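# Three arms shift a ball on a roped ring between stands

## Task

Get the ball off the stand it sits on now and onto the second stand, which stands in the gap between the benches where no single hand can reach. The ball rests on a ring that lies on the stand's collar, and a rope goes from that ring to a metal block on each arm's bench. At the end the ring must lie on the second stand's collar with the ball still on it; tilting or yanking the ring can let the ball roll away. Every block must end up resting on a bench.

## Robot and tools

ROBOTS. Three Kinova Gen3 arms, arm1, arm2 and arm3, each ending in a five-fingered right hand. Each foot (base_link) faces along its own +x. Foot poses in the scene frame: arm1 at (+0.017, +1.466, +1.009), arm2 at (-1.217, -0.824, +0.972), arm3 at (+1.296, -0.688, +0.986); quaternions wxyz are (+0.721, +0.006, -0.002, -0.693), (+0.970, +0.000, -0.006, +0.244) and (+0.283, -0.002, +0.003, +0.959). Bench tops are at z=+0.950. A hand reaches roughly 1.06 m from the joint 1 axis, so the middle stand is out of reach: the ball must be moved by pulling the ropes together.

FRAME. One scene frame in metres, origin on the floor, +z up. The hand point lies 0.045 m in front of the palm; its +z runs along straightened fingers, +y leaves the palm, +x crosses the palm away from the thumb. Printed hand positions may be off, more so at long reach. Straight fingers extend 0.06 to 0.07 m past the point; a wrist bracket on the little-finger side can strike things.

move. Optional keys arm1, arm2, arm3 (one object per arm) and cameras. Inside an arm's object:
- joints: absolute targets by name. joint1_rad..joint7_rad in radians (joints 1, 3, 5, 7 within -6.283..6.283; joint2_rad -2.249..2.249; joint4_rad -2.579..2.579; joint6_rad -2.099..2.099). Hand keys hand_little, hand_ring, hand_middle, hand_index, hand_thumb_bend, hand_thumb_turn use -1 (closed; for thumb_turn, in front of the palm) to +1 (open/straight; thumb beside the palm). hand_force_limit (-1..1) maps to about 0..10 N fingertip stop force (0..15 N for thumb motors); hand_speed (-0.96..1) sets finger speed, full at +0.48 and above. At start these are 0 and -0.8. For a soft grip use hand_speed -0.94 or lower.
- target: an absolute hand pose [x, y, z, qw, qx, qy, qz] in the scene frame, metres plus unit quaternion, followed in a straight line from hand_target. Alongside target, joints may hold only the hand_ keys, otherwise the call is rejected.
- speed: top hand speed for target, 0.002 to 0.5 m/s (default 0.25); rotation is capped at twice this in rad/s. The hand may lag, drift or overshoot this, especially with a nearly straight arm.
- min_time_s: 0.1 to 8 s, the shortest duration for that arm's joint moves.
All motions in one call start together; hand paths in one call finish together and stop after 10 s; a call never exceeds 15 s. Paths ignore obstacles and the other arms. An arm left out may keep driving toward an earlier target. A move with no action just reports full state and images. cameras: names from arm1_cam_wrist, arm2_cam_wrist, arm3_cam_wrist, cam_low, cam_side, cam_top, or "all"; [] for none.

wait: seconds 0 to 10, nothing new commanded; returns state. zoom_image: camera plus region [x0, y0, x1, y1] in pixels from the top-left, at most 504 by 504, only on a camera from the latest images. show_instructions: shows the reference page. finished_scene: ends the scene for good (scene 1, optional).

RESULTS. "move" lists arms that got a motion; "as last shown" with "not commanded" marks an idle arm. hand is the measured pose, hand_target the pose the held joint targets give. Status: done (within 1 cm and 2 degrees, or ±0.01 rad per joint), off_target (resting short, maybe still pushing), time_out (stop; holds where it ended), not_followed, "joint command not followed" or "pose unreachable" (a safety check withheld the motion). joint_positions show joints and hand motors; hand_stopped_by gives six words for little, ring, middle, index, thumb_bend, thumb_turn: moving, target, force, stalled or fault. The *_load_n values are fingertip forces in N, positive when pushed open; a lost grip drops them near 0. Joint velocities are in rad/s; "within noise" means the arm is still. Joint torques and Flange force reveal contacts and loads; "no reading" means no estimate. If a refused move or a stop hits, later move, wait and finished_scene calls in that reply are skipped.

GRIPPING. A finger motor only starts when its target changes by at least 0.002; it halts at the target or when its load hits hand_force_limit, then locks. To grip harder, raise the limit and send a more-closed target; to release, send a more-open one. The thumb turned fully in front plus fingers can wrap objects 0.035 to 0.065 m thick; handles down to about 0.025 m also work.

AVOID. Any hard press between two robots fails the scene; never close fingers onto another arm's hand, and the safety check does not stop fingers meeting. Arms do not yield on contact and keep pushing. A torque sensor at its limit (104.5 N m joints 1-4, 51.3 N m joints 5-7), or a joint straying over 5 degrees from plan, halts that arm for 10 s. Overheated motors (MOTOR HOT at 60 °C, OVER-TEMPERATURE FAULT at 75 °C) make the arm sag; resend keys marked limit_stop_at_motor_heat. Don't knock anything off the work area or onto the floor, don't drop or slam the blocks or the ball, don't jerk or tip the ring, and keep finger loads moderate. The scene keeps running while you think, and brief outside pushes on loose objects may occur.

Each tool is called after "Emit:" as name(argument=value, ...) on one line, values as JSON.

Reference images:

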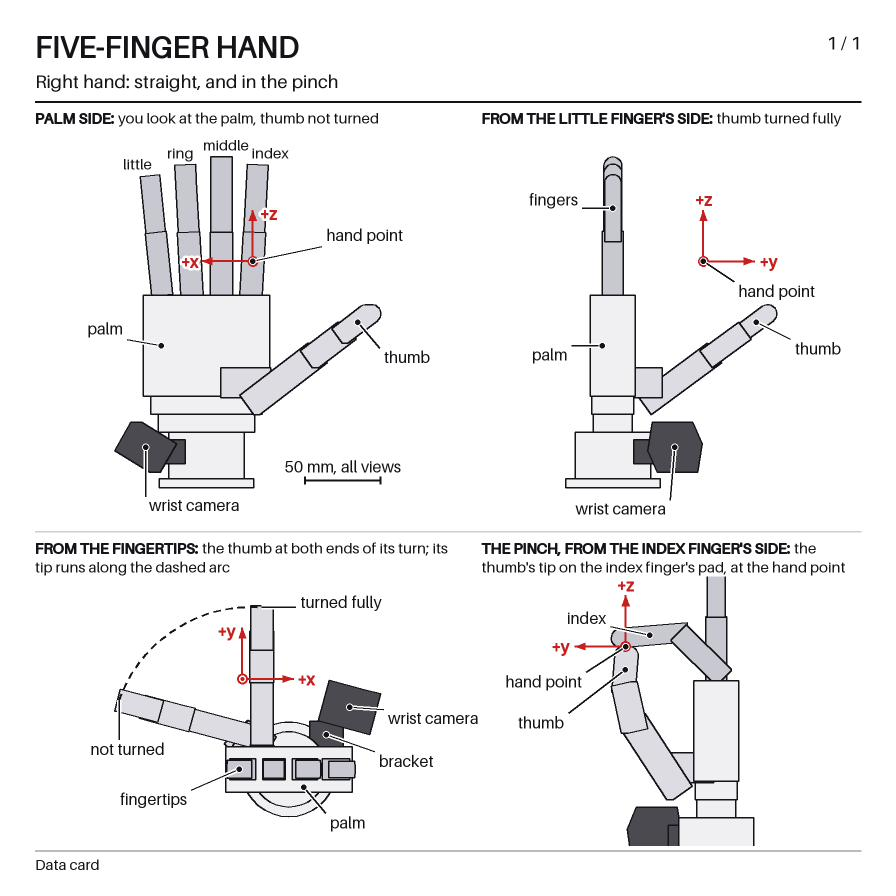

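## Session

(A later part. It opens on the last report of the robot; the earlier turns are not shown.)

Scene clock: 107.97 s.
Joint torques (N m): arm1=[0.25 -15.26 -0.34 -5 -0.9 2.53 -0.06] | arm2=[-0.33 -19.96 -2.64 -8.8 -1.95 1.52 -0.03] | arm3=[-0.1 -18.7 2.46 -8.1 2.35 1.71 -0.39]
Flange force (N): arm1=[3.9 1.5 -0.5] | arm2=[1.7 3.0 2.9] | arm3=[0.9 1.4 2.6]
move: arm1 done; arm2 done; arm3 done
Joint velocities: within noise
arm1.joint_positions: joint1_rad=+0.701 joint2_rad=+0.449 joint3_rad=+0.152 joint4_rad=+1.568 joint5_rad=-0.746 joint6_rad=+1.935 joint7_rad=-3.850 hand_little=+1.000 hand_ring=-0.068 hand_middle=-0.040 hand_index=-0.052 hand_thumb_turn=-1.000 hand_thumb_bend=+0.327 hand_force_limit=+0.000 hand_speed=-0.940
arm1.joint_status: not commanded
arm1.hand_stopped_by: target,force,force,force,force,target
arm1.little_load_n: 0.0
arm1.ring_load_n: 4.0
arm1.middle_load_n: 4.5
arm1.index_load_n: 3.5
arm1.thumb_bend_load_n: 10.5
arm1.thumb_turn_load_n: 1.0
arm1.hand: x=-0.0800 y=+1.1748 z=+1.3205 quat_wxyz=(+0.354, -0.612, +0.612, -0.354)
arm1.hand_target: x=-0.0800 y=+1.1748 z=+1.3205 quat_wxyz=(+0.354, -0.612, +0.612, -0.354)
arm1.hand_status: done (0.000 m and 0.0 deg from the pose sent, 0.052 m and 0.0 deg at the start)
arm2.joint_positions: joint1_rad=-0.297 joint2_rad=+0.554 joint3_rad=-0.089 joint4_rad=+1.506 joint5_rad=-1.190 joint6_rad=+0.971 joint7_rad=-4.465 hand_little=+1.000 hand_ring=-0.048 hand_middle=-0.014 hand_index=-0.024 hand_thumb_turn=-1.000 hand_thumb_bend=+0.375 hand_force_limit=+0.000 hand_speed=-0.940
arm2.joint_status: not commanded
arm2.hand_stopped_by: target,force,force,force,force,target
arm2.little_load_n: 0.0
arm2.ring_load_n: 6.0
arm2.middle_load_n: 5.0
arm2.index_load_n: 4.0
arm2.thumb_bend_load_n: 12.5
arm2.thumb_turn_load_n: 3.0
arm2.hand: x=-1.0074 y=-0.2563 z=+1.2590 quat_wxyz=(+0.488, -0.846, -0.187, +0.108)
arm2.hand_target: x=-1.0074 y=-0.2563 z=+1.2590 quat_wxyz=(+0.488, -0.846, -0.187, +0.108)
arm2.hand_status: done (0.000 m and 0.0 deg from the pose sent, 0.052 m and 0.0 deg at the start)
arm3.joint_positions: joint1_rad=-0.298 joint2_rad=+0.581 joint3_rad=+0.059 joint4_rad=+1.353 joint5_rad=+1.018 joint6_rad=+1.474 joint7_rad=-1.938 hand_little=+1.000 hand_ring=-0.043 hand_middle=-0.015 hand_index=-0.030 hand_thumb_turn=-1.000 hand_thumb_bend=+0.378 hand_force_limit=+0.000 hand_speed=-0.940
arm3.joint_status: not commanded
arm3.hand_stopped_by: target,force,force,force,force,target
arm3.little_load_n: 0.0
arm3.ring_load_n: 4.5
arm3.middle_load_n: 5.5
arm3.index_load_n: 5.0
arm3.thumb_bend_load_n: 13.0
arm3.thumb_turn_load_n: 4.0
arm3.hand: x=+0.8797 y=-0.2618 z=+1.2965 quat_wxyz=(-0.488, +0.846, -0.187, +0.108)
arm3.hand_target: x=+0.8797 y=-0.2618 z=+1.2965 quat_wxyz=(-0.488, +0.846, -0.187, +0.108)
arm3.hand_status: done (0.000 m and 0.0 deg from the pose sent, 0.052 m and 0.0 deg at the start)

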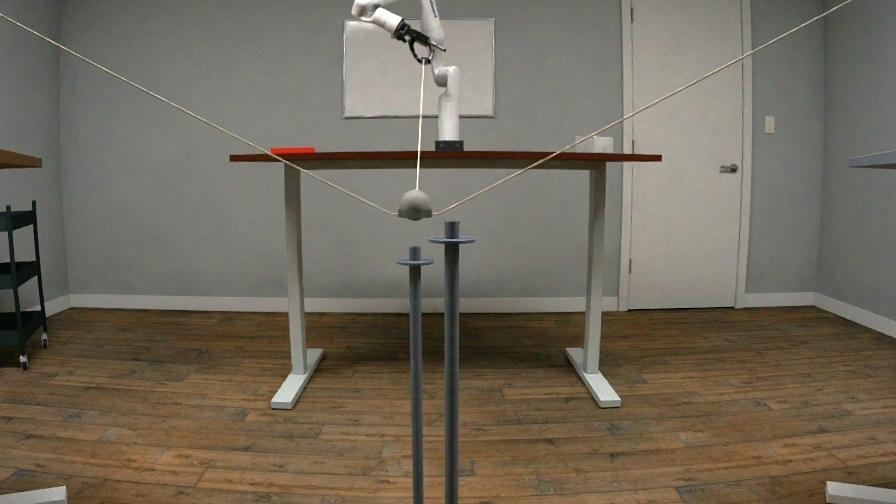

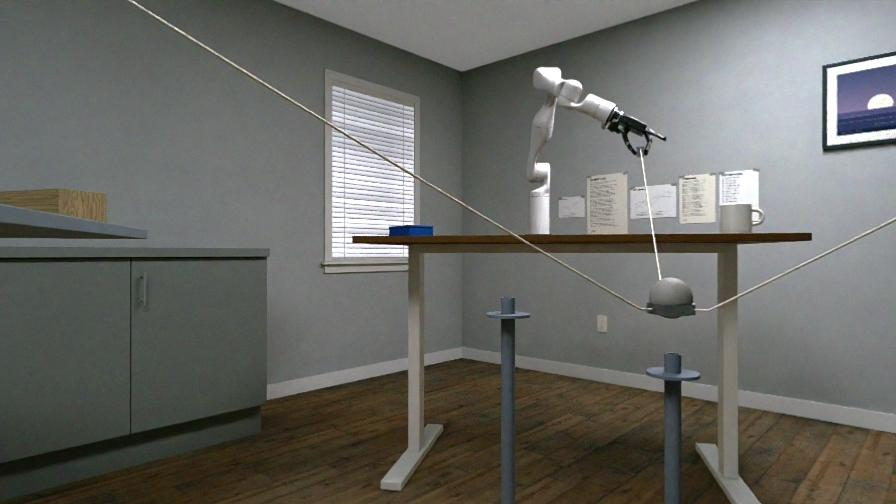

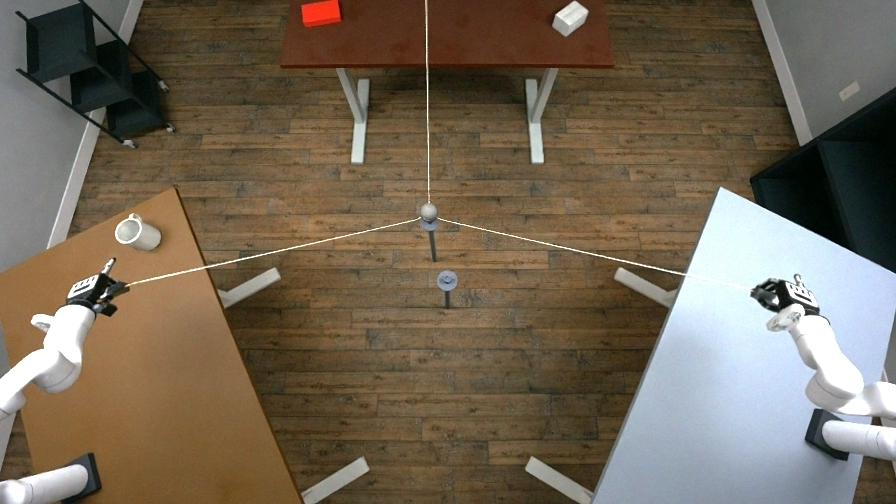

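Emit:
move(arm1={"target": [-0.042, 1.0539, 1.3211, 0.3536, -0.6124, 0.6124, -0.3536], "speed": 0.05}, arm2={"target": [-0.9847, -0.4191, 1.2654, 0.4881, -0.8455, -0.1874, 0.1082], "speed": 0.05}, arm3={"target": [0.9344, -0.4265, 1.2981, 0.4881, -0.8455, 0.1874, -0.1082], "speed": 0.05}, cameras=["cam_low", "cam_side", "cam_top"])

Emit:
zoom_image(camera="cam_low", region=[390, 160, 490, 260])

Emit:
zoom_image(camera="cam_side", region=[470, 240, 630, 370])

Scene clock: 112.60 s.
Joint torques (N m): arm1=[0.04 -18.61 -1.07 -5.75 -1.4 2.23 -0.08] | arm2=[-0.14 -15.57 -1.99 -7.33 -1.8 2.07 -0.05] | arm3=[-0.32 -14.02 1.36 -6.7 1.71 2.4 -0.39]
Flange force (N): arm1=[4.4 1.4 -0.5] | arm2=[2.1 3.1 3.0] | arm3=[0.0 0.7 3.5]
move: arm1 done; arm2 done; arm3 done
Joint velocities: within noise
arm1.joint_positions: joint1_rad=+0.536 joint2_rad=+0.597 joint3_rad=+0.105 joint4_rad=+1.307 joint5_rad=-0.901 joint6_rad=+1.870 joint7_rad=-4.091 hand_little=+1.000 hand_ring=-0.068 hand_middle=-0.040 hand_index=-0.052 hand_thumb_turn=-1.000 hand_thumb_bend=+0.327 hand_force_limit=+0.000 hand_speed=-0.940
arm1.joint_status: not commanded
arm1.hand_stopped_by: target,force,force,force,force,target
arm1.little_load_n: 0.0
arm1.ring_load_n: 4.0
arm1.middle_load_n: 4.5
arm1.index_load_n: 4.0
arm1.thumb_bend_load_n: 10.5
arm1.thumb_turn_load_n: 1.0
arm1.hand: x=-0.0420 y=+1.0539 z=+1.3211 quat_wxyz=(+0.354, -0.612, +0.612, -0.354)
arm1.hand_target: x=-0.0420 y=+1.0539 z=+1.3211 quat_wxyz=(+0.354, -0.612, +0.612, -0.354)
arm1.hand_status: done (0.000 m and 0.0 deg from the pose sent, 0.127 m and 0.0 deg at the start)
arm2.joint_positions: joint1_rad=-0.024 joint2_rad=+0.381 joint3_rad=-0.031 joint4_rad=+1.775 joint5_rad=-1.158 joint6_rad=+1.208 joint7_rad=-4.246 hand_little=+1.000 hand_ring=-0.048 hand_middle=-0.014 hand_index=-0.024 hand_thumb_turn=-1.000 hand_thumb_bend=+0.375 hand_force_limit=+0.000 hand_speed=-0.940
arm2.joint_status: not commanded
arm2.hand_stopped_by: target,force,force,force,force,target
arm2.little_load_n: 0.0
arm2.ring_load_n: 6.0
arm2.middle_load_n: 4.5
arm2.index_load_n: 4.0
arm2.thumb_bend_load_n: 12.0
arm2.thumb_turn_load_n: 3.0
arm2.hand: x=-0.9847 y=-0.4191 z=+1.2654 quat_wxyz=(+0.488, -0.846, -0.187, +0.108)
arm2.hand_target: x=-0.9847 y=-0.4191 z=+1.2654 quat_wxyz=(+0.488, -0.846, -0.187, +0.108)
arm2.hand_status: done (0.000 m and 0.0 deg from the pose sent, 0.164 m and 0.0 deg at the start)
arm3.joint_positions: joint1_rad=-0.566 joint2_rad=+0.390 joint3_rad=-0.030 joint4_rad=+1.670 joint5_rad=+0.913 joint6_rad=+1.679 joint7_rad=-2.226 hand_little=+1.000 hand_ring=-0.043 hand_middle=-0.015 hand_index=-0.030 hand_thumb_turn=-1.000 hand_thumb_bend=+0.378 hand_force_limit=+0.000 hand_speed=-0.940
arm3.joint_status: not commanded
arm3.hand_stopped_by: target,force,force,force,force,target
arm3.little_load_n: 0.0
arm3.ring_load_n: 4.5
arm3.middle_load_n: 6.0
arm3.index_load_n: 5.5
arm3.thumb_bend_load_n: 13.5
arm3.thumb_turn_load_n: 3.5
arm3.hand: x=+0.9344 y=-0.4265 z=+1.2981 quat_wxyz=(-0.488, +0.846, -0.187, +0.108)
arm3.hand_target: x=+0.9344 y=-0.4265 z=+1.2981 quat_wxyz=(-0.488, +0.846, -0.187, +0.108)
arm3.hand_status: done (0.000 m and 0.0 deg from the pose sent, 0.174 m and 0.0 deg at the start)

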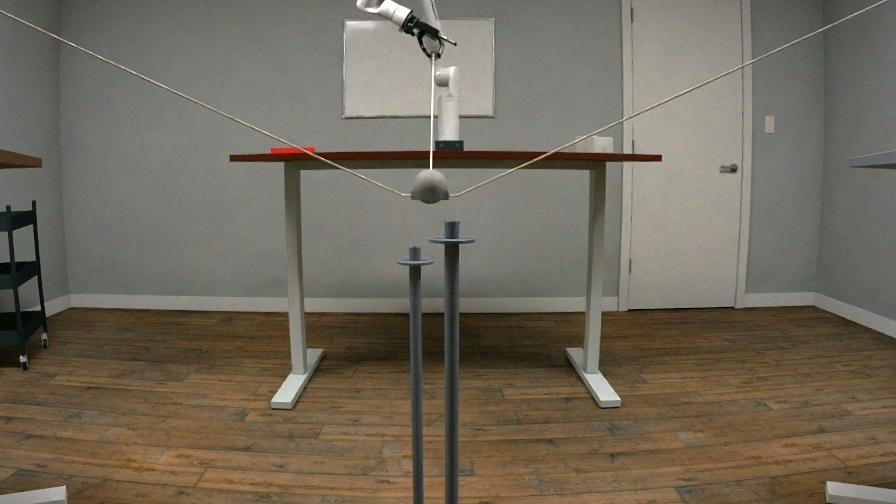

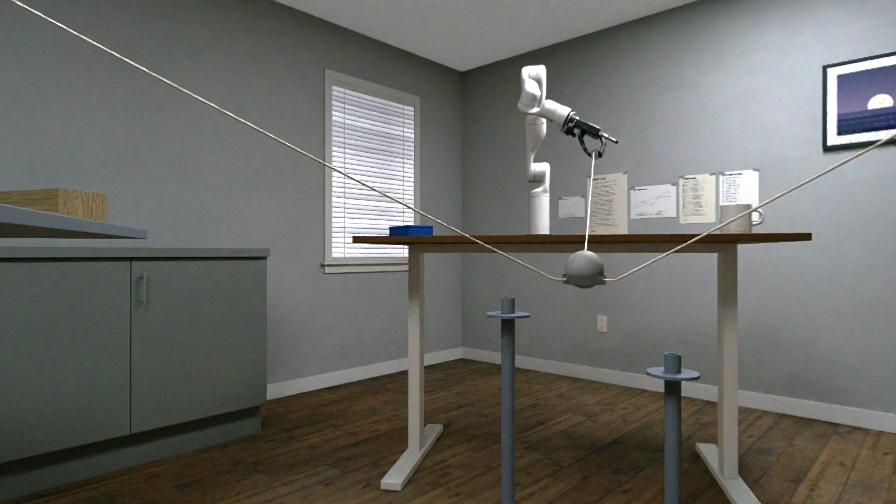

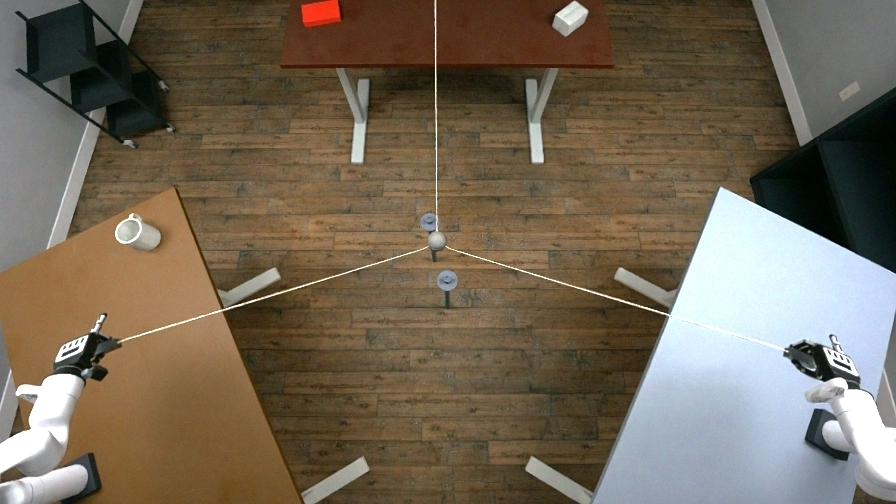

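Scaled by 5.040 from the camera's image (finer frame: 1280x720).

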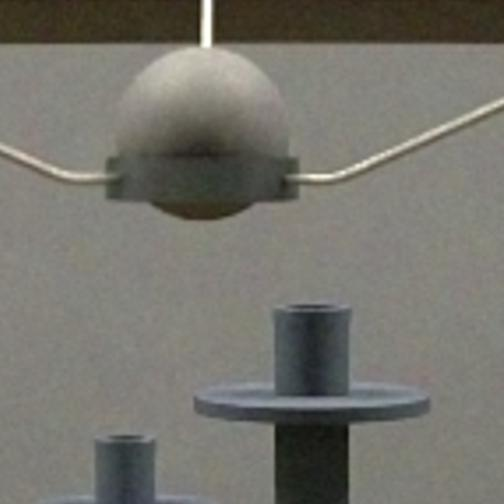

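Scaled by 3.150 from the camera's image (finer frame: 1280x720).

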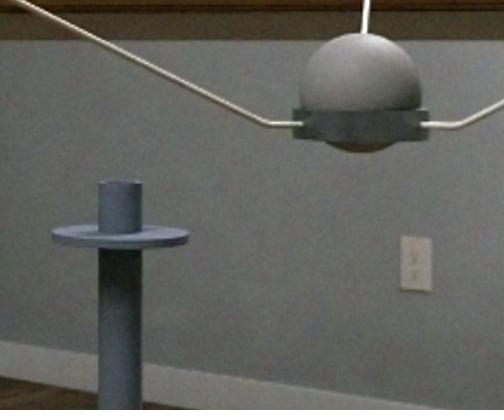

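Emit:
move(arm1={"target": [-0.004, 0.933, 1.2697, 0.3536, -0.6124, 0.6124, -0.3536], "speed": 0.05}, arm2={"target": [-0.9620, -0.5819, 1.2198, 0.4881, -0.8455, -0.1874, 0.1082], "speed": 0.05}, arm3={"target": [0.9890, -0.5912, 1.2477, 0.4881, -0.8455, 0.1874, -0.1082], "speed": 0.05}, cameras=["cam_low", "cam_side", "cam_top"])

Emit:
zoom_image(camera="cam_low", region=[400, 170, 500, 270])

Emit:
zoom_image(camera="cam_side", region=[458, 240, 558, 340])

Scene clock: 117.40 s.
Joint torques (N m): arm1=[-0.05 -22.86 -1.53 -6.31 -1.69 2.04 -0.12] | arm2=[0.14 -13.9 -1.29 -5.07 -1.09 2.73 -0.07] | arm3=[-0.68 -12.45 0.44 -4.96 0.53 2.96 -0.36]
Flange force (N): arm1=[5.2 1.6 -0.1] | arm2=[2.6 3.0 3.2] | arm3=[-1.6 0.0 4.3]
move: arm1 done; arm2 done; arm3 done
Joint velocities: within noise
arm1.joint_positions: joint1_rad=+0.409 joint2_rad=+0.853 joint3_rad=+0.075 joint4_rad=+0.982 joint5_rad=-0.987 joint6_rad=+1.787 joint7_rad=-4.251 hand_little=+1.000 hand_ring=-0.068 hand_middle=-0.040 hand_index=-0.052 hand_thumb_turn=-1.000 hand_thumb_bend=+0.327 hand_force_limit=+0.000 hand_speed=-0.940
arm1.joint_status: not commanded
arm1.hand_stopped_by: target,force,force,force,force,target
arm1.little_load_n: -0.5
arm1.ring_load_n: 4.0
arm1.middle_load_n: 4.0
arm1.index_load_n: 3.5
arm1.thumb_bend_load_n: 10.5
arm1.thumb_turn_load_n: 0.5
arm1.hand: x=-0.0040 y=+0.9330 z=+1.2697 quat_wxyz=(+0.354, -0.612, +0.612, -0.354)
arm1.hand_target: x=-0.0040 y=+0.9330 z=+1.2697 quat_wxyz=(+0.354, -0.612, +0.612, -0.354)
arm1.hand_status: done (0.000 m and 0.0 deg from the pose sent, 0.137 m and 0.0 deg at the start)
arm2.joint_positions: joint1_rad=+0.285 joint2_rad=+0.404 joint3_rad=+0.090 joint4_rad=+1.925 joint5_rad=-1.011 joint6_rad=+1.445 joint7_rad=-3.916 hand_little=+1.000 hand_ring=-0.048 hand_middle=-0.014 hand_index=-0.024 hand_thumb_turn=-1.000 hand_thumb_bend=+0.375 hand_force_limit=+0.000 hand_speed=-0.940
arm2.joint_status: not commanded
arm2.hand_stopped_by: target,force,force,force,force,target
arm2.little_load_n: 0.0
arm2.ring_load_n: 6.0
arm2.middle_load_n: 5.0
arm2.index_load_n: 3.5
arm2.thumb_bend_load_n: 12.5
arm2.thumb_turn_load_n: 3.0
arm2.hand: x=-0.9620 y=-0.5819 z=+1.2198 quat_wxyz=(+0.488, -0.846, -0.187, +0.108)
arm2.hand_target: x=-0.9620 y=-0.5819 z=+1.2198 quat_wxyz=(+0.488, -0.846, -0.187, +0.108)
arm2.hand_status: done (0.000 m and 0.0 deg from the pose sent, 0.171 m and 0.0 deg at the start)
arm3.joint_positions: joint1_rad=-0.875 joint2_rad=+0.406 joint3_rad=-0.165 joint4_rad=+1.844 joint5_rad=+0.640 joint6_rad=+1.813 joint7_rad=-2.651 hand_little=+1.000 hand_ring=-0.043 hand_middle=-0.015 hand_index=-0.030 hand_thumb_turn=-1.000 hand_thumb_bend=+0.378 hand_force_limit=+0.000 hand_speed=-0.940
arm3.joint_status: not commanded
arm3.hand_stopped_by: target,force,force,force,force,target
arm3.little_load_n: 0.0
arm3.ring_load_n: 4.0
arm3.middle_load_n: 5.5
arm3.index_load_n: 5.5
arm3.thumb_bend_load_n: 13.5
arm3.thumb_turn_load_n: 4.0
arm3.hand: x=+0.9890 y=-0.5912 z=+1.2477 quat_wxyz=(-0.488, +0.846, -0.187, +0.108)
arm3.hand_target: x=+0.9890 y=-0.5912 z=+1.2477 quat_wxyz=(-0.488, +0.846, -0.187, +0.108)
arm3.hand_status: done (0.000 m and 0.0 deg from the pose sent, 0.181 m and 0.0 deg at the start)

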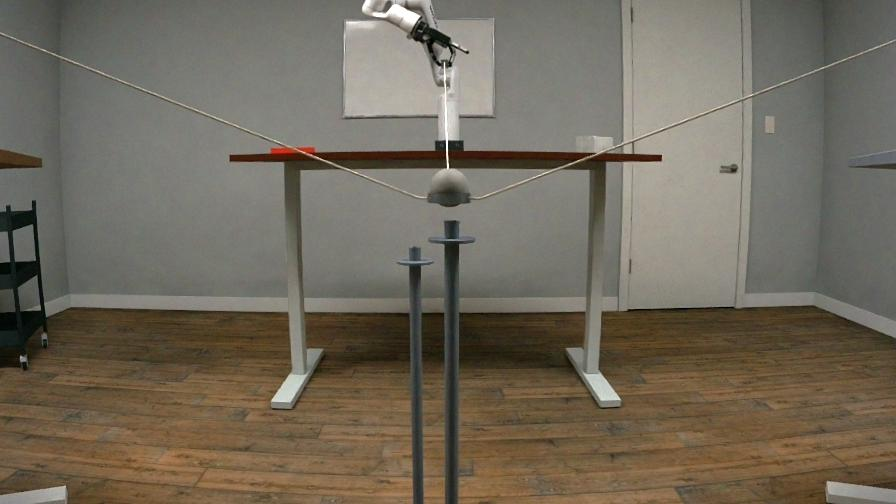

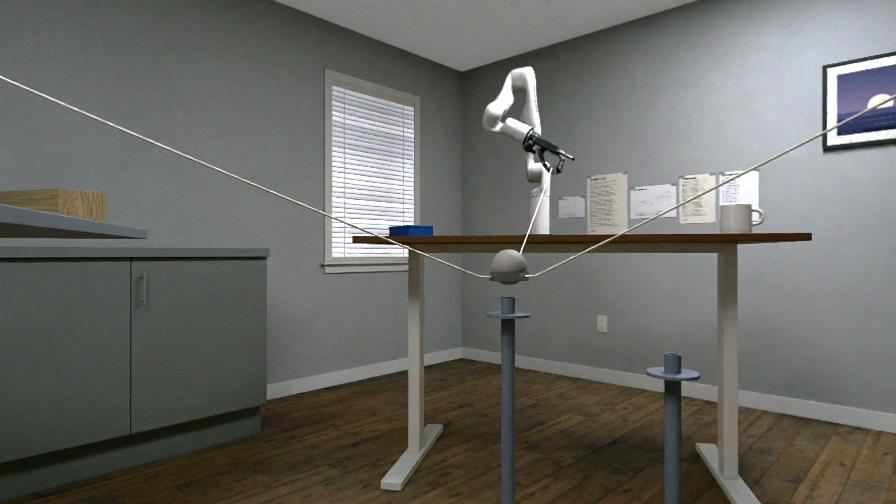

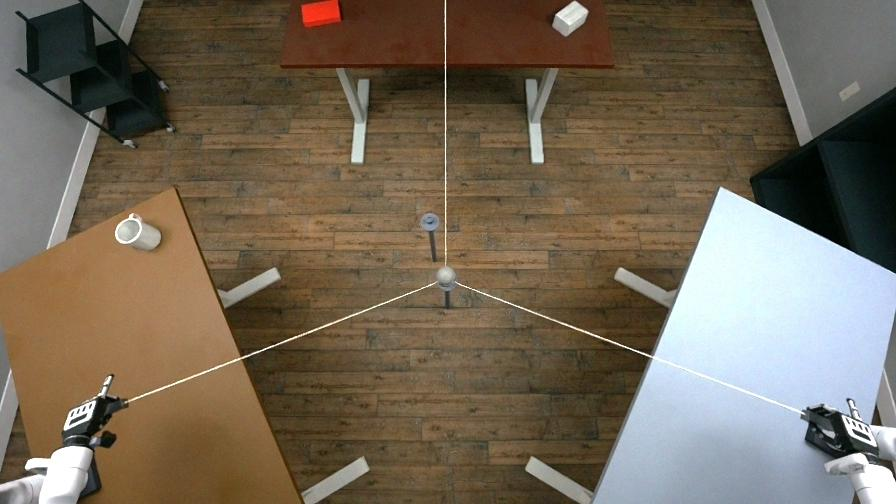

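Scaled by 5.040 from the camera's image (finer frame: 1280x720).

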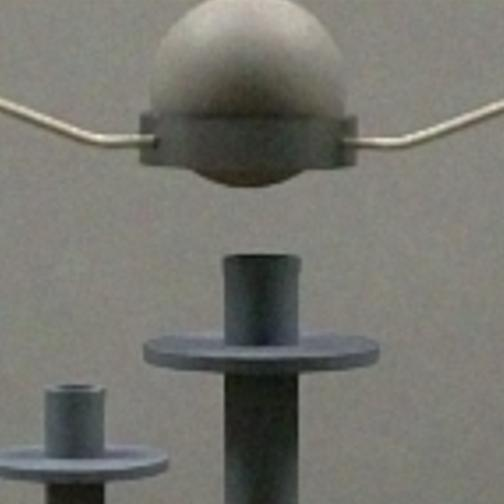

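Scaled by 5.040 from the camera's image (finer frame: 1280x720).

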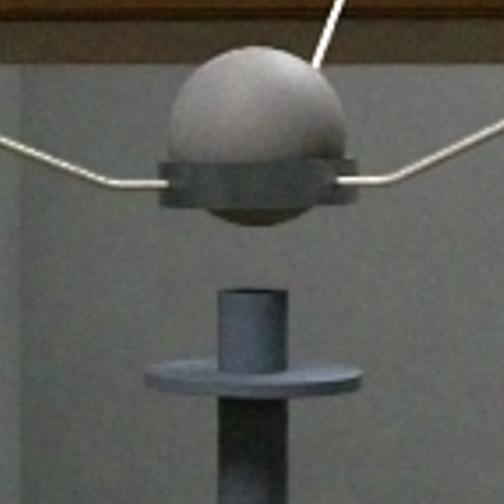

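Emit:
move(arm1={"target": [0.001, 0.9349, 1.2517, 0.3536, -0.6124, 0.6124, -0.3536], "speed": 0.02}, arm2={"target": [-0.9570, -0.5800, 1.2018, 0.4881, -0.8455, -0.1874, 0.1082], "speed": 0.02}, arm3={"target": [0.9940, -0.5893, 1.2297, 0.4881, -0.8455, 0.1874, -0.1082], "speed": 0.02}, cameras=["cam_low", "cam_side", "cam_top"])

Emit:
zoom_image(camera="cam_low", region=[415, 180, 485, 250])

Emit:
zoom_image(camera="cam_side", region=[473, 250, 543, 320])

Scene clock: 119.53 s.
Joint torques (N m): arm1=[-0.12 -22.73 -1.61 -6.13 -1.64 2.08 -0.1] | arm2=[0.1 -14.36 -1.39 -4.78 -0.99 2.77 -0.09] | arm3=[-0.67 -12.4 0.45 -4.51 0.41 3 -0.33]
Flange force (N): arm1=[5.1 1.7 -0.2] | arm2=[2.5 3.1 3.1] | arm3=[-1.7 -0.1 4.1]
move: arm1 done; arm2 done; arm3 done
Joint velocities: within noise
arm1.joint_positions: joint1_rad=+0.402 joint2_rad=+0.858 joint3_rad=+0.075 joint4_rad=+1.033 joint5_rad=-0.981 joint6_rad=+1.751 joint7_rad=-4.209 hand_little=+1.000 hand_ring=-0.068 hand_middle=-0.040 hand_index=-0.052 hand_thumb_turn=-1.000 hand_thumb_bend=+0.327 hand_force_limit=+0.000 hand_speed=-0.940
arm1.joint_status: not commanded
arm1.hand_stopped_by: target,force,force,force,force,target
arm1.little_load_n: 0.0
arm1.ring_load_n: 4.0
arm1.middle_load_n: 4.5
arm1.index_load_n: 3.5
arm1.thumb_bend_load_n: 10.5
arm1.thumb_turn_load_n: 1.0
arm1.hand: x=+0.0010 y=+0.9349 z=+1.2517 quat_wxyz=(+0.354, -0.612, +0.612, -0.354)
arm1.hand_target: x=+0.0010 y=+0.9349 z=+1.2517 quat_wxyz=(+0.354, -0.612, +0.612, -0.354)
arm1.hand_status: done (0.000 m and 0.0 deg from the pose sent, 0.019 m and 0.0 deg at the start)
arm2.joint_positions: joint1_rad=+0.286 joint2_rad=+0.445 joint3_rad=+0.087 joint4_rad=+1.933 joint5_rad=-1.020 joint6_rad=+1.419 joint7_rad=-3.875 hand_little=+1.000 hand_ring=-0.048 hand_middle=-0.014 hand_index=-0.024 hand_thumb_turn=-1.000 hand_thumb_bend=+0.375 hand_force_limit=+0.000 hand_speed=-0.940
arm2.joint_status: not commanded
arm2.hand_stopped_by: target,force,force,force,force,target
arm2.little_load_n: 0.0
arm2.ring_load_n: 6.5
arm2.middle_load_n: 5.0
arm2.index_load_n: 3.5
arm2.thumb_bend_load_n: 12.0
arm2.thumb_turn_load_n: 3.0
arm2.hand: x=-0.9570 y=-0.5800 z=+1.2018 quat_wxyz=(+0.488, -0.846, -0.187, +0.108)
arm2.hand_target: x=-0.9570 y=-0.5800 z=+1.2018 quat_wxyz=(+0.488, -0.846, -0.187, +0.108)
arm2.hand_status: done (0.000 m and 0.0 deg from the pose sent, 0.019 m and 0.0 deg at the start)
arm3.joint_positions: joint1_rad=-0.875 joint2_rad=+0.425 joint3_rad=-0.166 joint4_rad=+1.887 joint5_rad=+0.635 joint6_rad=+1.764 joint7_rad=-2.690 hand_little=+1.000 hand_ring=-0.043 hand_middle=-0.015 hand_index=-0.030 hand_thumb_turn=-1.000 hand_thumb_bend=+0.378 hand_force_limit=+0.000 hand_speed=-0.940
arm3.joint_status: not commanded
arm3.hand_stopped_by: target,force,force,force,force,target
arm3.little_load_n: 0.0
arm3.ring_load_n: 4.0
arm3.middle_load_n: 6.0
arm3.index_load_n: 5.5
arm3.thumb_bend_load_n: 13.5
arm3.thumb_turn_load_n: 4.0
arm3.hand: x=+0.9940 y=-0.5893 z=+1.2297 quat_wxyz=(-0.488, +0.846, -0.187, +0.108)
arm3.hand_target: x=+0.9940 y=-0.5893 z=+1.2297 quat_wxyz=(-0.488, +0.846, -0.187, +0.108)
arm3.hand_status: done (0.000 m and 0.0 deg from the pose sent, 0.019 m and 0.0 deg at the start)

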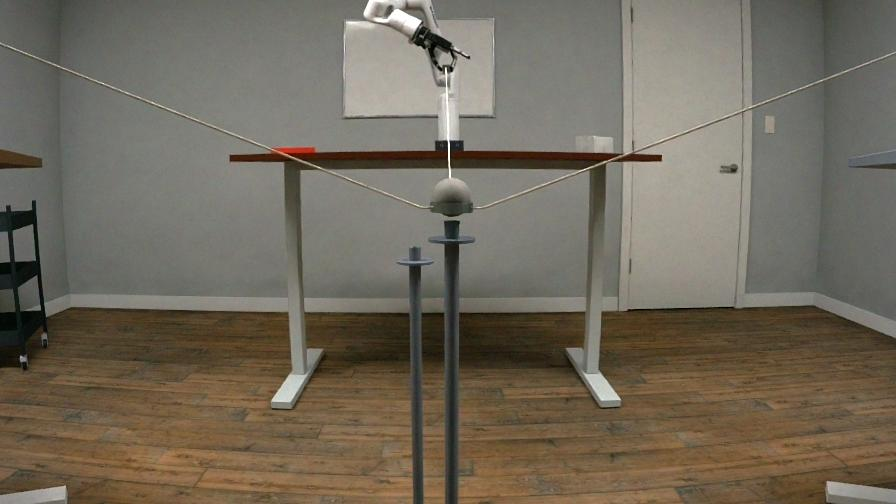

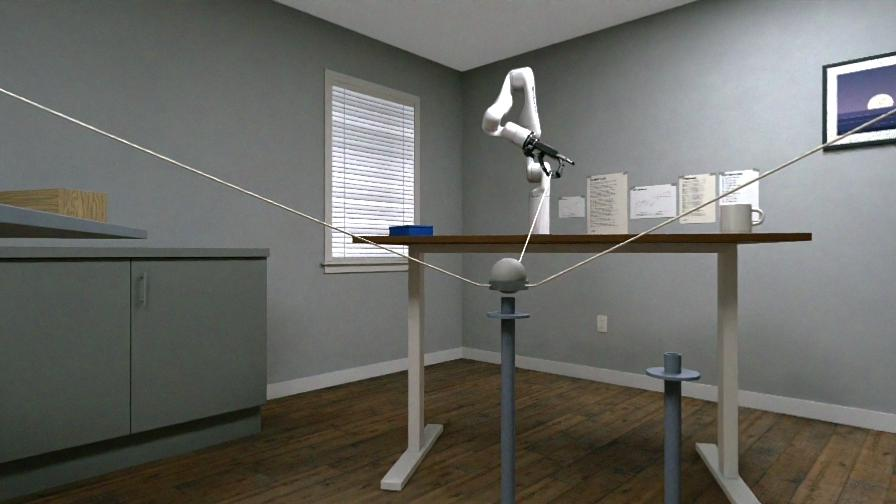

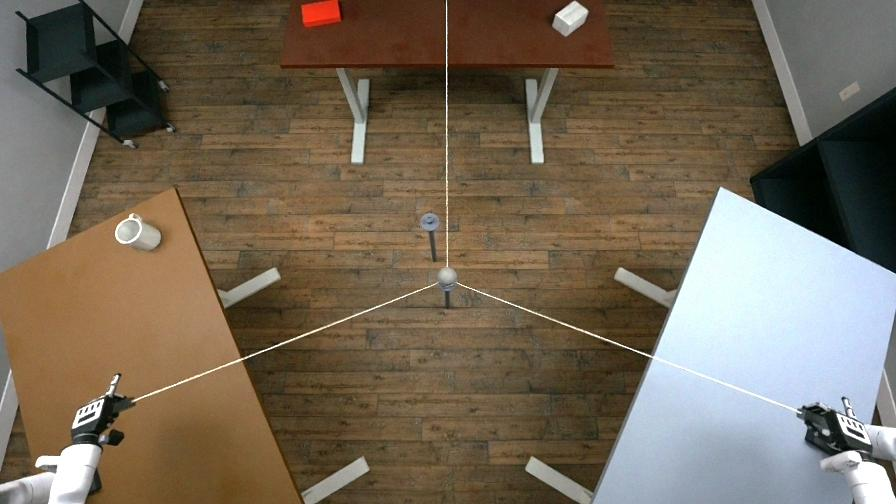

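Scaled by 7.200 from the camera's image (finer frame: 1280x720).

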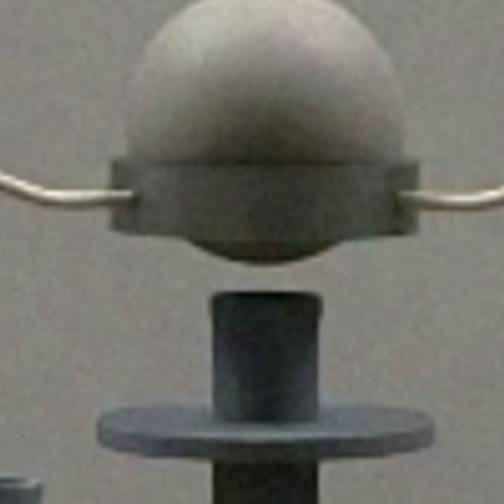

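Scaled by 7.200 from the camera's image (finer frame: 1280x720).

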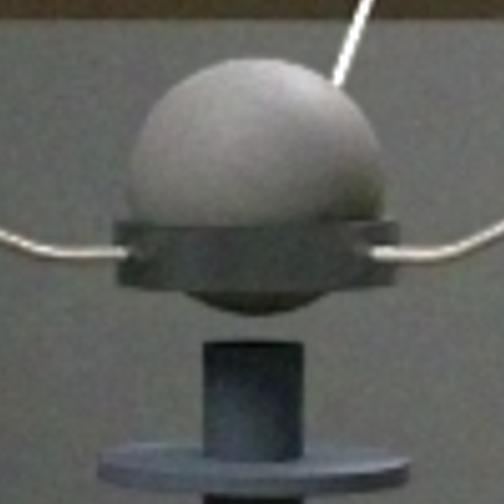

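Emit:
move(arm1={"target": [0.0015, 0.9342, 1.2387, 0.3536, -0.6124, 0.6124, -0.3536], "speed": 0.01}, arm2={"target": [-0.9565, -0.5807, 1.1888, 0.4881, -0.8455, -0.1874, 0.1082], "speed": 0.01}, arm3={"target": [0.9945, -0.5900, 1.2167, 0.4881, -0.8455, 0.1874, -0.1082], "speed": 0.01}, cameras=["cam_low", "cam_side"])

Emit:
zoom_image(camera="cam_low", region=[415, 180, 485, 250])

Emit:
zoom_image(camera="cam_side", region=[473, 250, 543, 320])

Scene clock: 123.57 s.
Joint torques (N m): arm1=[0 -22.51 -1.5 -6.16 -1.67 1.76 -0.03] | arm2=[0.27 -14.38 -1.27 -4.92 -1.11 2.49 -0.03] | arm3=[-0.62 -12.42 0.59 -4.6 0.66 2.69 -0.41]
Flange force (N): arm1=[4.3 1.1 -0.4] | arm2=[1.1 2.6 3.0] | arm3=[-0.3 -0.7 3.7]
move: arm1 done; arm2 done; arm3 done
Joint velocities: within noise
arm1.joint_positions: joint1_rad=+0.401 joint2_rad=+0.871 joint3_rad=+0.075 joint4_rad=+1.049 joint5_rad=-0.978 joint6_rad=+1.733 joint7_rad=-4.185 hand_little=+1.000 hand_ring=-0.068 hand_middle=-0.040 hand_index=-0.052 hand_thumb_turn=-1.000 hand_thumb_bend=+0.327 hand_force_limit=+0.000 hand_speed=-0.940
arm1.joint_status: not commanded
arm1.hand_stopped_by: target,force,force,force,force,target
arm1.little_load_n: 0.0
arm1.ring_load_n: 4.0
arm1.middle_load_n: 4.0
arm1.index_load_n: 4.0
arm1.thumb_bend_load_n: 10.0
arm1.thumb_turn_load_n: 1.0
arm1.hand: x=+0.0015 y=+0.9342 z=+1.2387 quat_wxyz=(+0.354, -0.612, +0.612, -0.354)
arm1.hand_target: x=+0.0015 y=+0.9342 z=+1.2387 quat_wxyz=(+0.354, -0.612, +0.612, -0.354)
arm1.hand_status: done (0.000 m and 0.0 deg from the pose sent, 0.013 m and 0.0 deg at the start)
arm2.joint_positions: joint1_rad=+0.289 joint2_rad=+0.470 joint3_rad=+0.085 joint4_rad=+1.947 joint5_rad=-1.026 joint6_rad=+1.399 joint7_rad=-3.840 hand_little=+1.000 hand_ring=-0.048 hand_middle=-0.014 hand_index=-0.024 hand_thumb_turn=-1.000 hand_thumb_bend=+0.375 hand_force_limit=+0.000 hand_speed=-0.940
arm2.joint_status: not commanded
arm2.hand_stopped_by: target,force,force,force,force,target
arm2.little_load_n: 0.0
arm2.ring_load_n: 6.0
arm2.middle_load_n: 5.0
arm2.index_load_n: 4.0
arm2.thumb_bend_load_n: 12.0
arm2.thumb_turn_load_n: 3.5
arm2.hand: x=-0.9565 y=-0.5807 z=+1.1888 quat_wxyz=(+0.488, -0.846, -0.187, +0.108)
arm2.hand_target: x=-0.9565 y=-0.5807 z=+1.1888 quat_wxyz=(+0.488, -0.846, -0.187, +0.108)
arm2.hand_status: done (0.000 m and 0.0 deg from the pose sent, 0.013 m and 0.0 deg at the start)
arm3.joint_positions: joint1_rad=-0.877 joint2_rad=+0.447 joint3_rad=-0.167 joint4_rad=+1.905 joint5_rad=+0.632 joint6_rad=+1.734 joint7_rad=-2.716 hand_little=+1.000 hand_ring=-0.043 hand_middle=-0.015 hand_index=-0.030 hand_thumb_turn=-1.000 hand_thumb_bend=+0.378 hand_force_limit=+0.000 hand_speed=-0.940
arm3.joint_status: not commanded
arm3.hand_stopped_by: target,force,force,force,force,target
arm3.little_load_n: 0.0
arm3.ring_load_n: 4.5
arm3.middle_load_n: 5.5
arm3.index_load_n: 5.0
arm3.thumb_bend_load_n: 13.5
arm3.thumb_turn_load_n: 3.5
arm3.hand: x=+0.9945 y=-0.5900 z=+1.2167 quat_wxyz=(-0.488, +0.846, -0.187, +0.108)
arm3.hand_target: x=+0.9945 y=-0.5900 z=+1.2167 quat_wxyz=(-0.488, +0.846, -0.187, +0.108)
arm3.hand_status: done (0.000 m and 0.0 deg from the pose sent, 0.013 m and 0.0 deg at the start)

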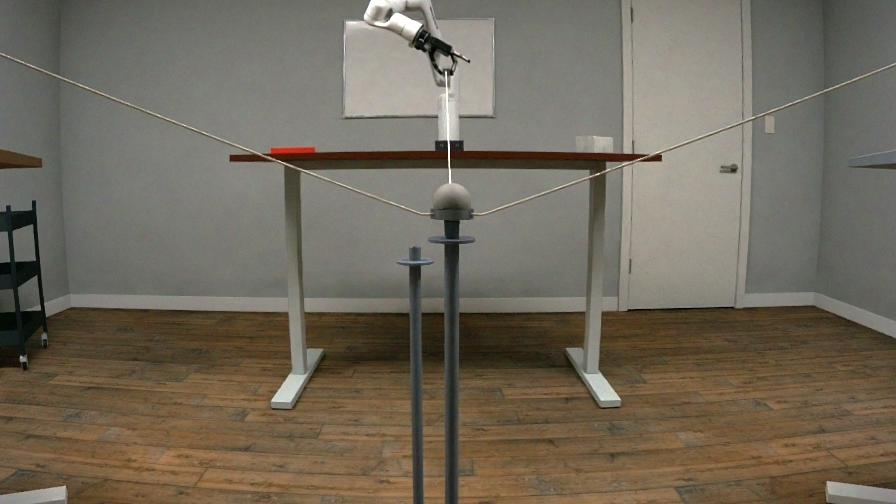

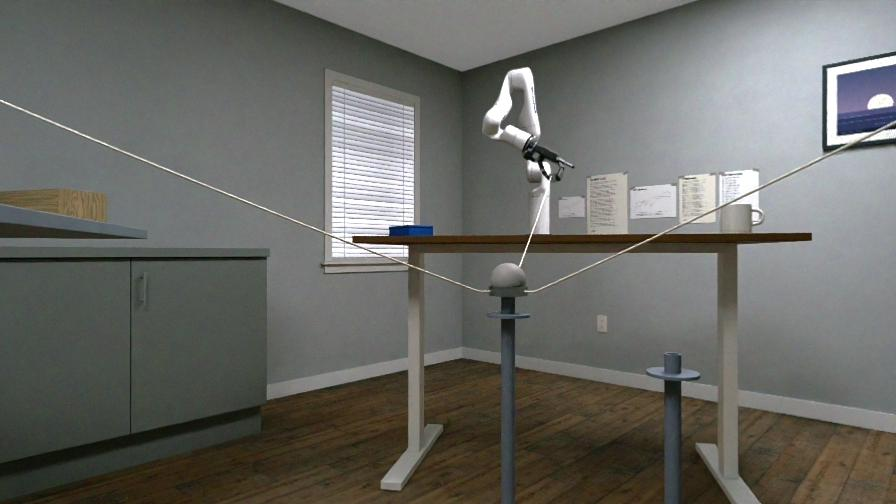

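Scaled by 7.200 from the camera's image (finer frame: 1280x720).

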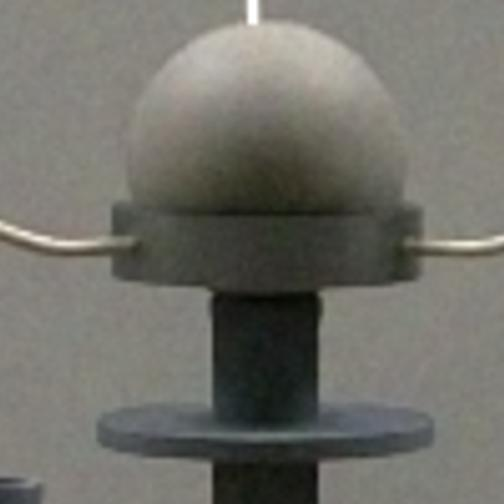

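Scaled by 7.200 from the camera's image (finer frame: 1280x720).

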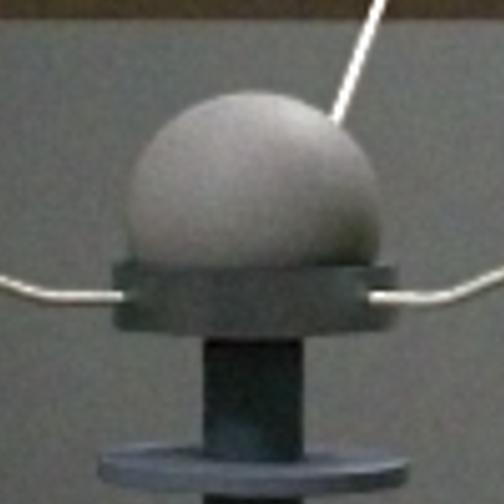

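Emit:
move(arm1={"target": [0.0015, 0.9342, 1.2187, 0.3536, -0.6124, 0.6124, -0.3536], "speed": 0.015}, arm2={"target": [-0.9565, -0.5807, 1.1688, 0.4881, -0.8455, -0.1874, 0.1082], "speed": 0.015}, arm3={"target": [0.9945, -0.5900, 1.1967, 0.4881, -0.8455, 0.1874, -0.1082], "speed": 0.015}, cameras=["cam_low", "cam_side"])

Emit:
zoom_image(camera="cam_low", region=[415, 180, 485, 250])

Emit:
zoom_image(camera="cam_side", region=[473, 250, 543, 320])

Scene clock: 125.93 s.
Joint torques (N m): arm1=[-0.08 -22.54 -1.52 -6.03 -1.69 1.83 -0.06] | arm2=[0.24 -14.63 -1.3 -4.56 -1 2.52 0.02] | arm3=[-0.58 -12.7 0.53 -4.23 0.58 2.72 -0.41]
Flange force (N): arm1=[3.9 1.2 -0.3] | arm2=[1.0 2.5 2.9] | arm3=[-0.3 -0.8 3.6]
move: arm1 done; arm2 done; arm3 done
Joint velocities: within noise
arm1.joint_positions: joint1_rad=+0.400 joint2_rad=+0.891 joint3_rad=+0.075 joint4_rad=+1.075 joint5_rad=-0.974 joint6_rad=+1.707 joint7_rad=-4.147 hand_little=+1.000 hand_ring=-0.068 hand_middle=-0.040 hand_index=-0.052 hand_thumb_turn=-1.000 hand_thumb_bend=+0.327 hand_force_limit=+0.000 hand_speed=-0.940
arm1.joint_status: not commanded
arm1.hand_stopped_by: target,force,force,force,force,target
arm1.little_load_n: 0.0
arm1.ring_load_n: 4.0
arm1.middle_load_n: 4.0
arm1.index_load_n: 4.0
arm1.thumb_bend_load_n: 10.5
arm1.thumb_turn_load_n: 1.0
arm1.hand: x=+0.0015 y=+0.9342 z=+1.2187 quat_wxyz=(+0.354, -0.612, +0.612, -0.354)
arm1.hand_target: x=+0.0015 y=+0.9342 z=+1.2187 quat_wxyz=(+0.354, -0.612, +0.612, -0.354)
arm1.hand_status: done (0.000 m and 0.0 deg from the pose sent, 0.020 m and 0.0 deg at the start)
arm2.joint_positions: joint1_rad=+0.293 joint2_rad=+0.509 joint3_rad=+0.081 joint4_rad=+1.969 joint5_rad=-1.038 joint6_rad=+1.368 joint7_rad=-3.787 hand_little=+1.000 hand_ring=-0.048 hand_middle=-0.014 hand_index=-0.024 hand_thumb_turn=-1.000 hand_thumb_bend=+0.375 hand_force_limit=+0.000 hand_speed=-0.940
arm2.joint_status: not commanded
arm2.hand_stopped_by: target,force,force,force,force,target
arm2.little_load_n: 0.0
arm2.ring_load_n: 5.5
arm2.middle_load_n: 4.5
arm2.index_load_n: 4.0
arm2.thumb_bend_load_n: 12.0
arm2.thumb_turn_load_n: 3.5
arm2.hand: x=-0.9565 y=-0.5807 z=+1.1688 quat_wxyz=(+0.488, -0.846, -0.187, +0.108)
arm2.hand_target: x=-0.9565 y=-0.5807 z=+1.1688 quat_wxyz=(+0.488, -0.846, -0.187, +0.108)
arm2.hand_status: done (0.000 m and 0.0 deg from the pose sent, 0.020 m and 0.0 deg at the start)
arm3.joint_positions: joint1_rad=-0.878 joint2_rad=+0.484 joint3_rad=-0.167 joint4_rad=+1.929 joint5_rad=+0.632 joint6_rad=+1.687 joint7_rad=-2.754 hand_little=+1.000 hand_ring=-0.043 hand_middle=-0.015 hand_index=-0.030 hand_thumb_turn=-1.000 hand_thumb_bend=+0.378 hand_force_limit=+0.000 hand_speed=-0.940
arm3.joint_status: not commanded
arm3.hand_stopped_by: target,force,force,force,force,target
arm3.little_load_n: 0.0
arm3.ring_load_n: 4.5
arm3.middle_load_n: 6.0
arm3.index_load_n: 5.0
arm3.thumb_bend_load_n: 13.5
arm3.thumb_turn_load_n: 3.5
arm3.hand: x=+0.9945 y=-0.5900 z=+1.1967 quat_wxyz=(-0.488, +0.846, -0.187, +0.108)
arm3.hand_target: x=+0.9945 y=-0.5900 z=+1.1967 quat_wxyz=(-0.488, +0.846, -0.187, +0.108)
arm3.hand_status: done (0.000 m and 0.0 deg from the pose sent, 0.020 m and 0.0 deg at the start)

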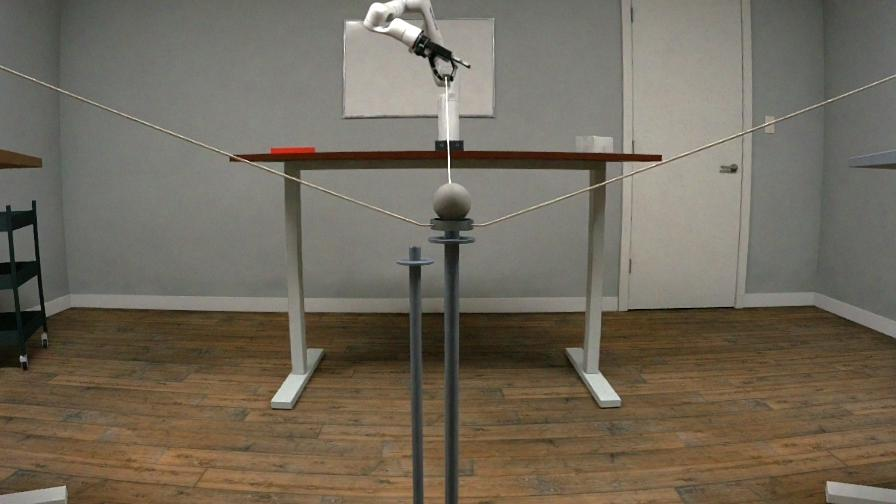

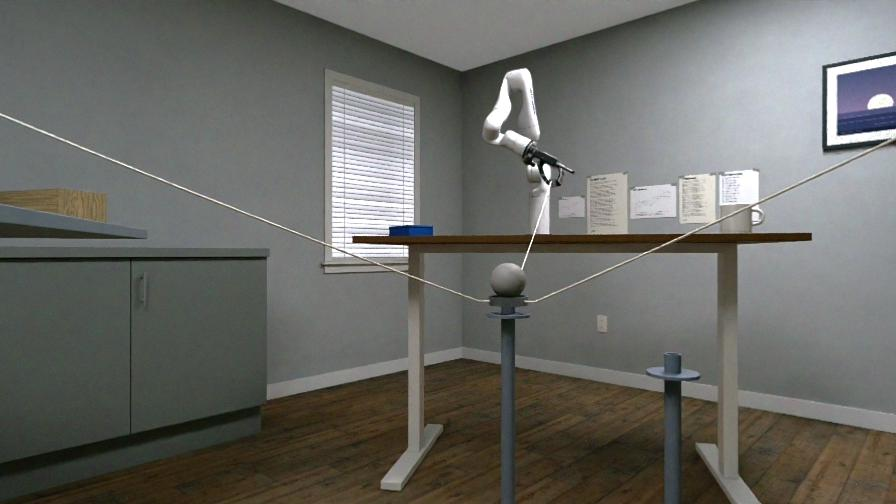

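Scaled by 7.200 from the camera's image (finer frame: 1280x720).

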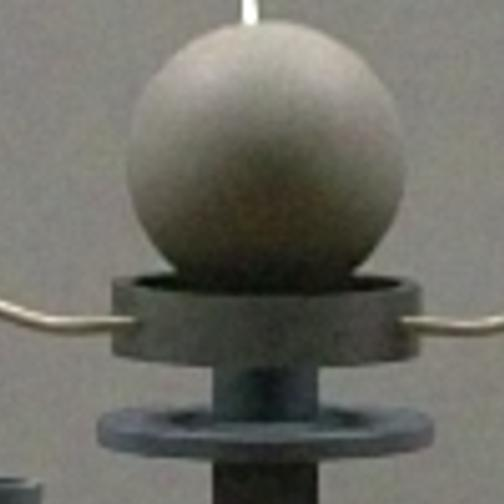

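Scaled by 7.200 from the camera's image (finer frame: 1280x720).

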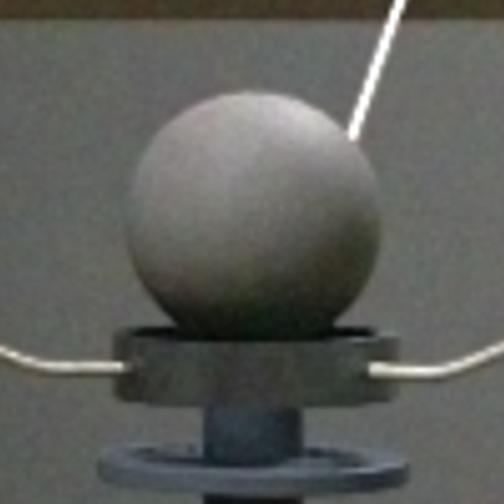

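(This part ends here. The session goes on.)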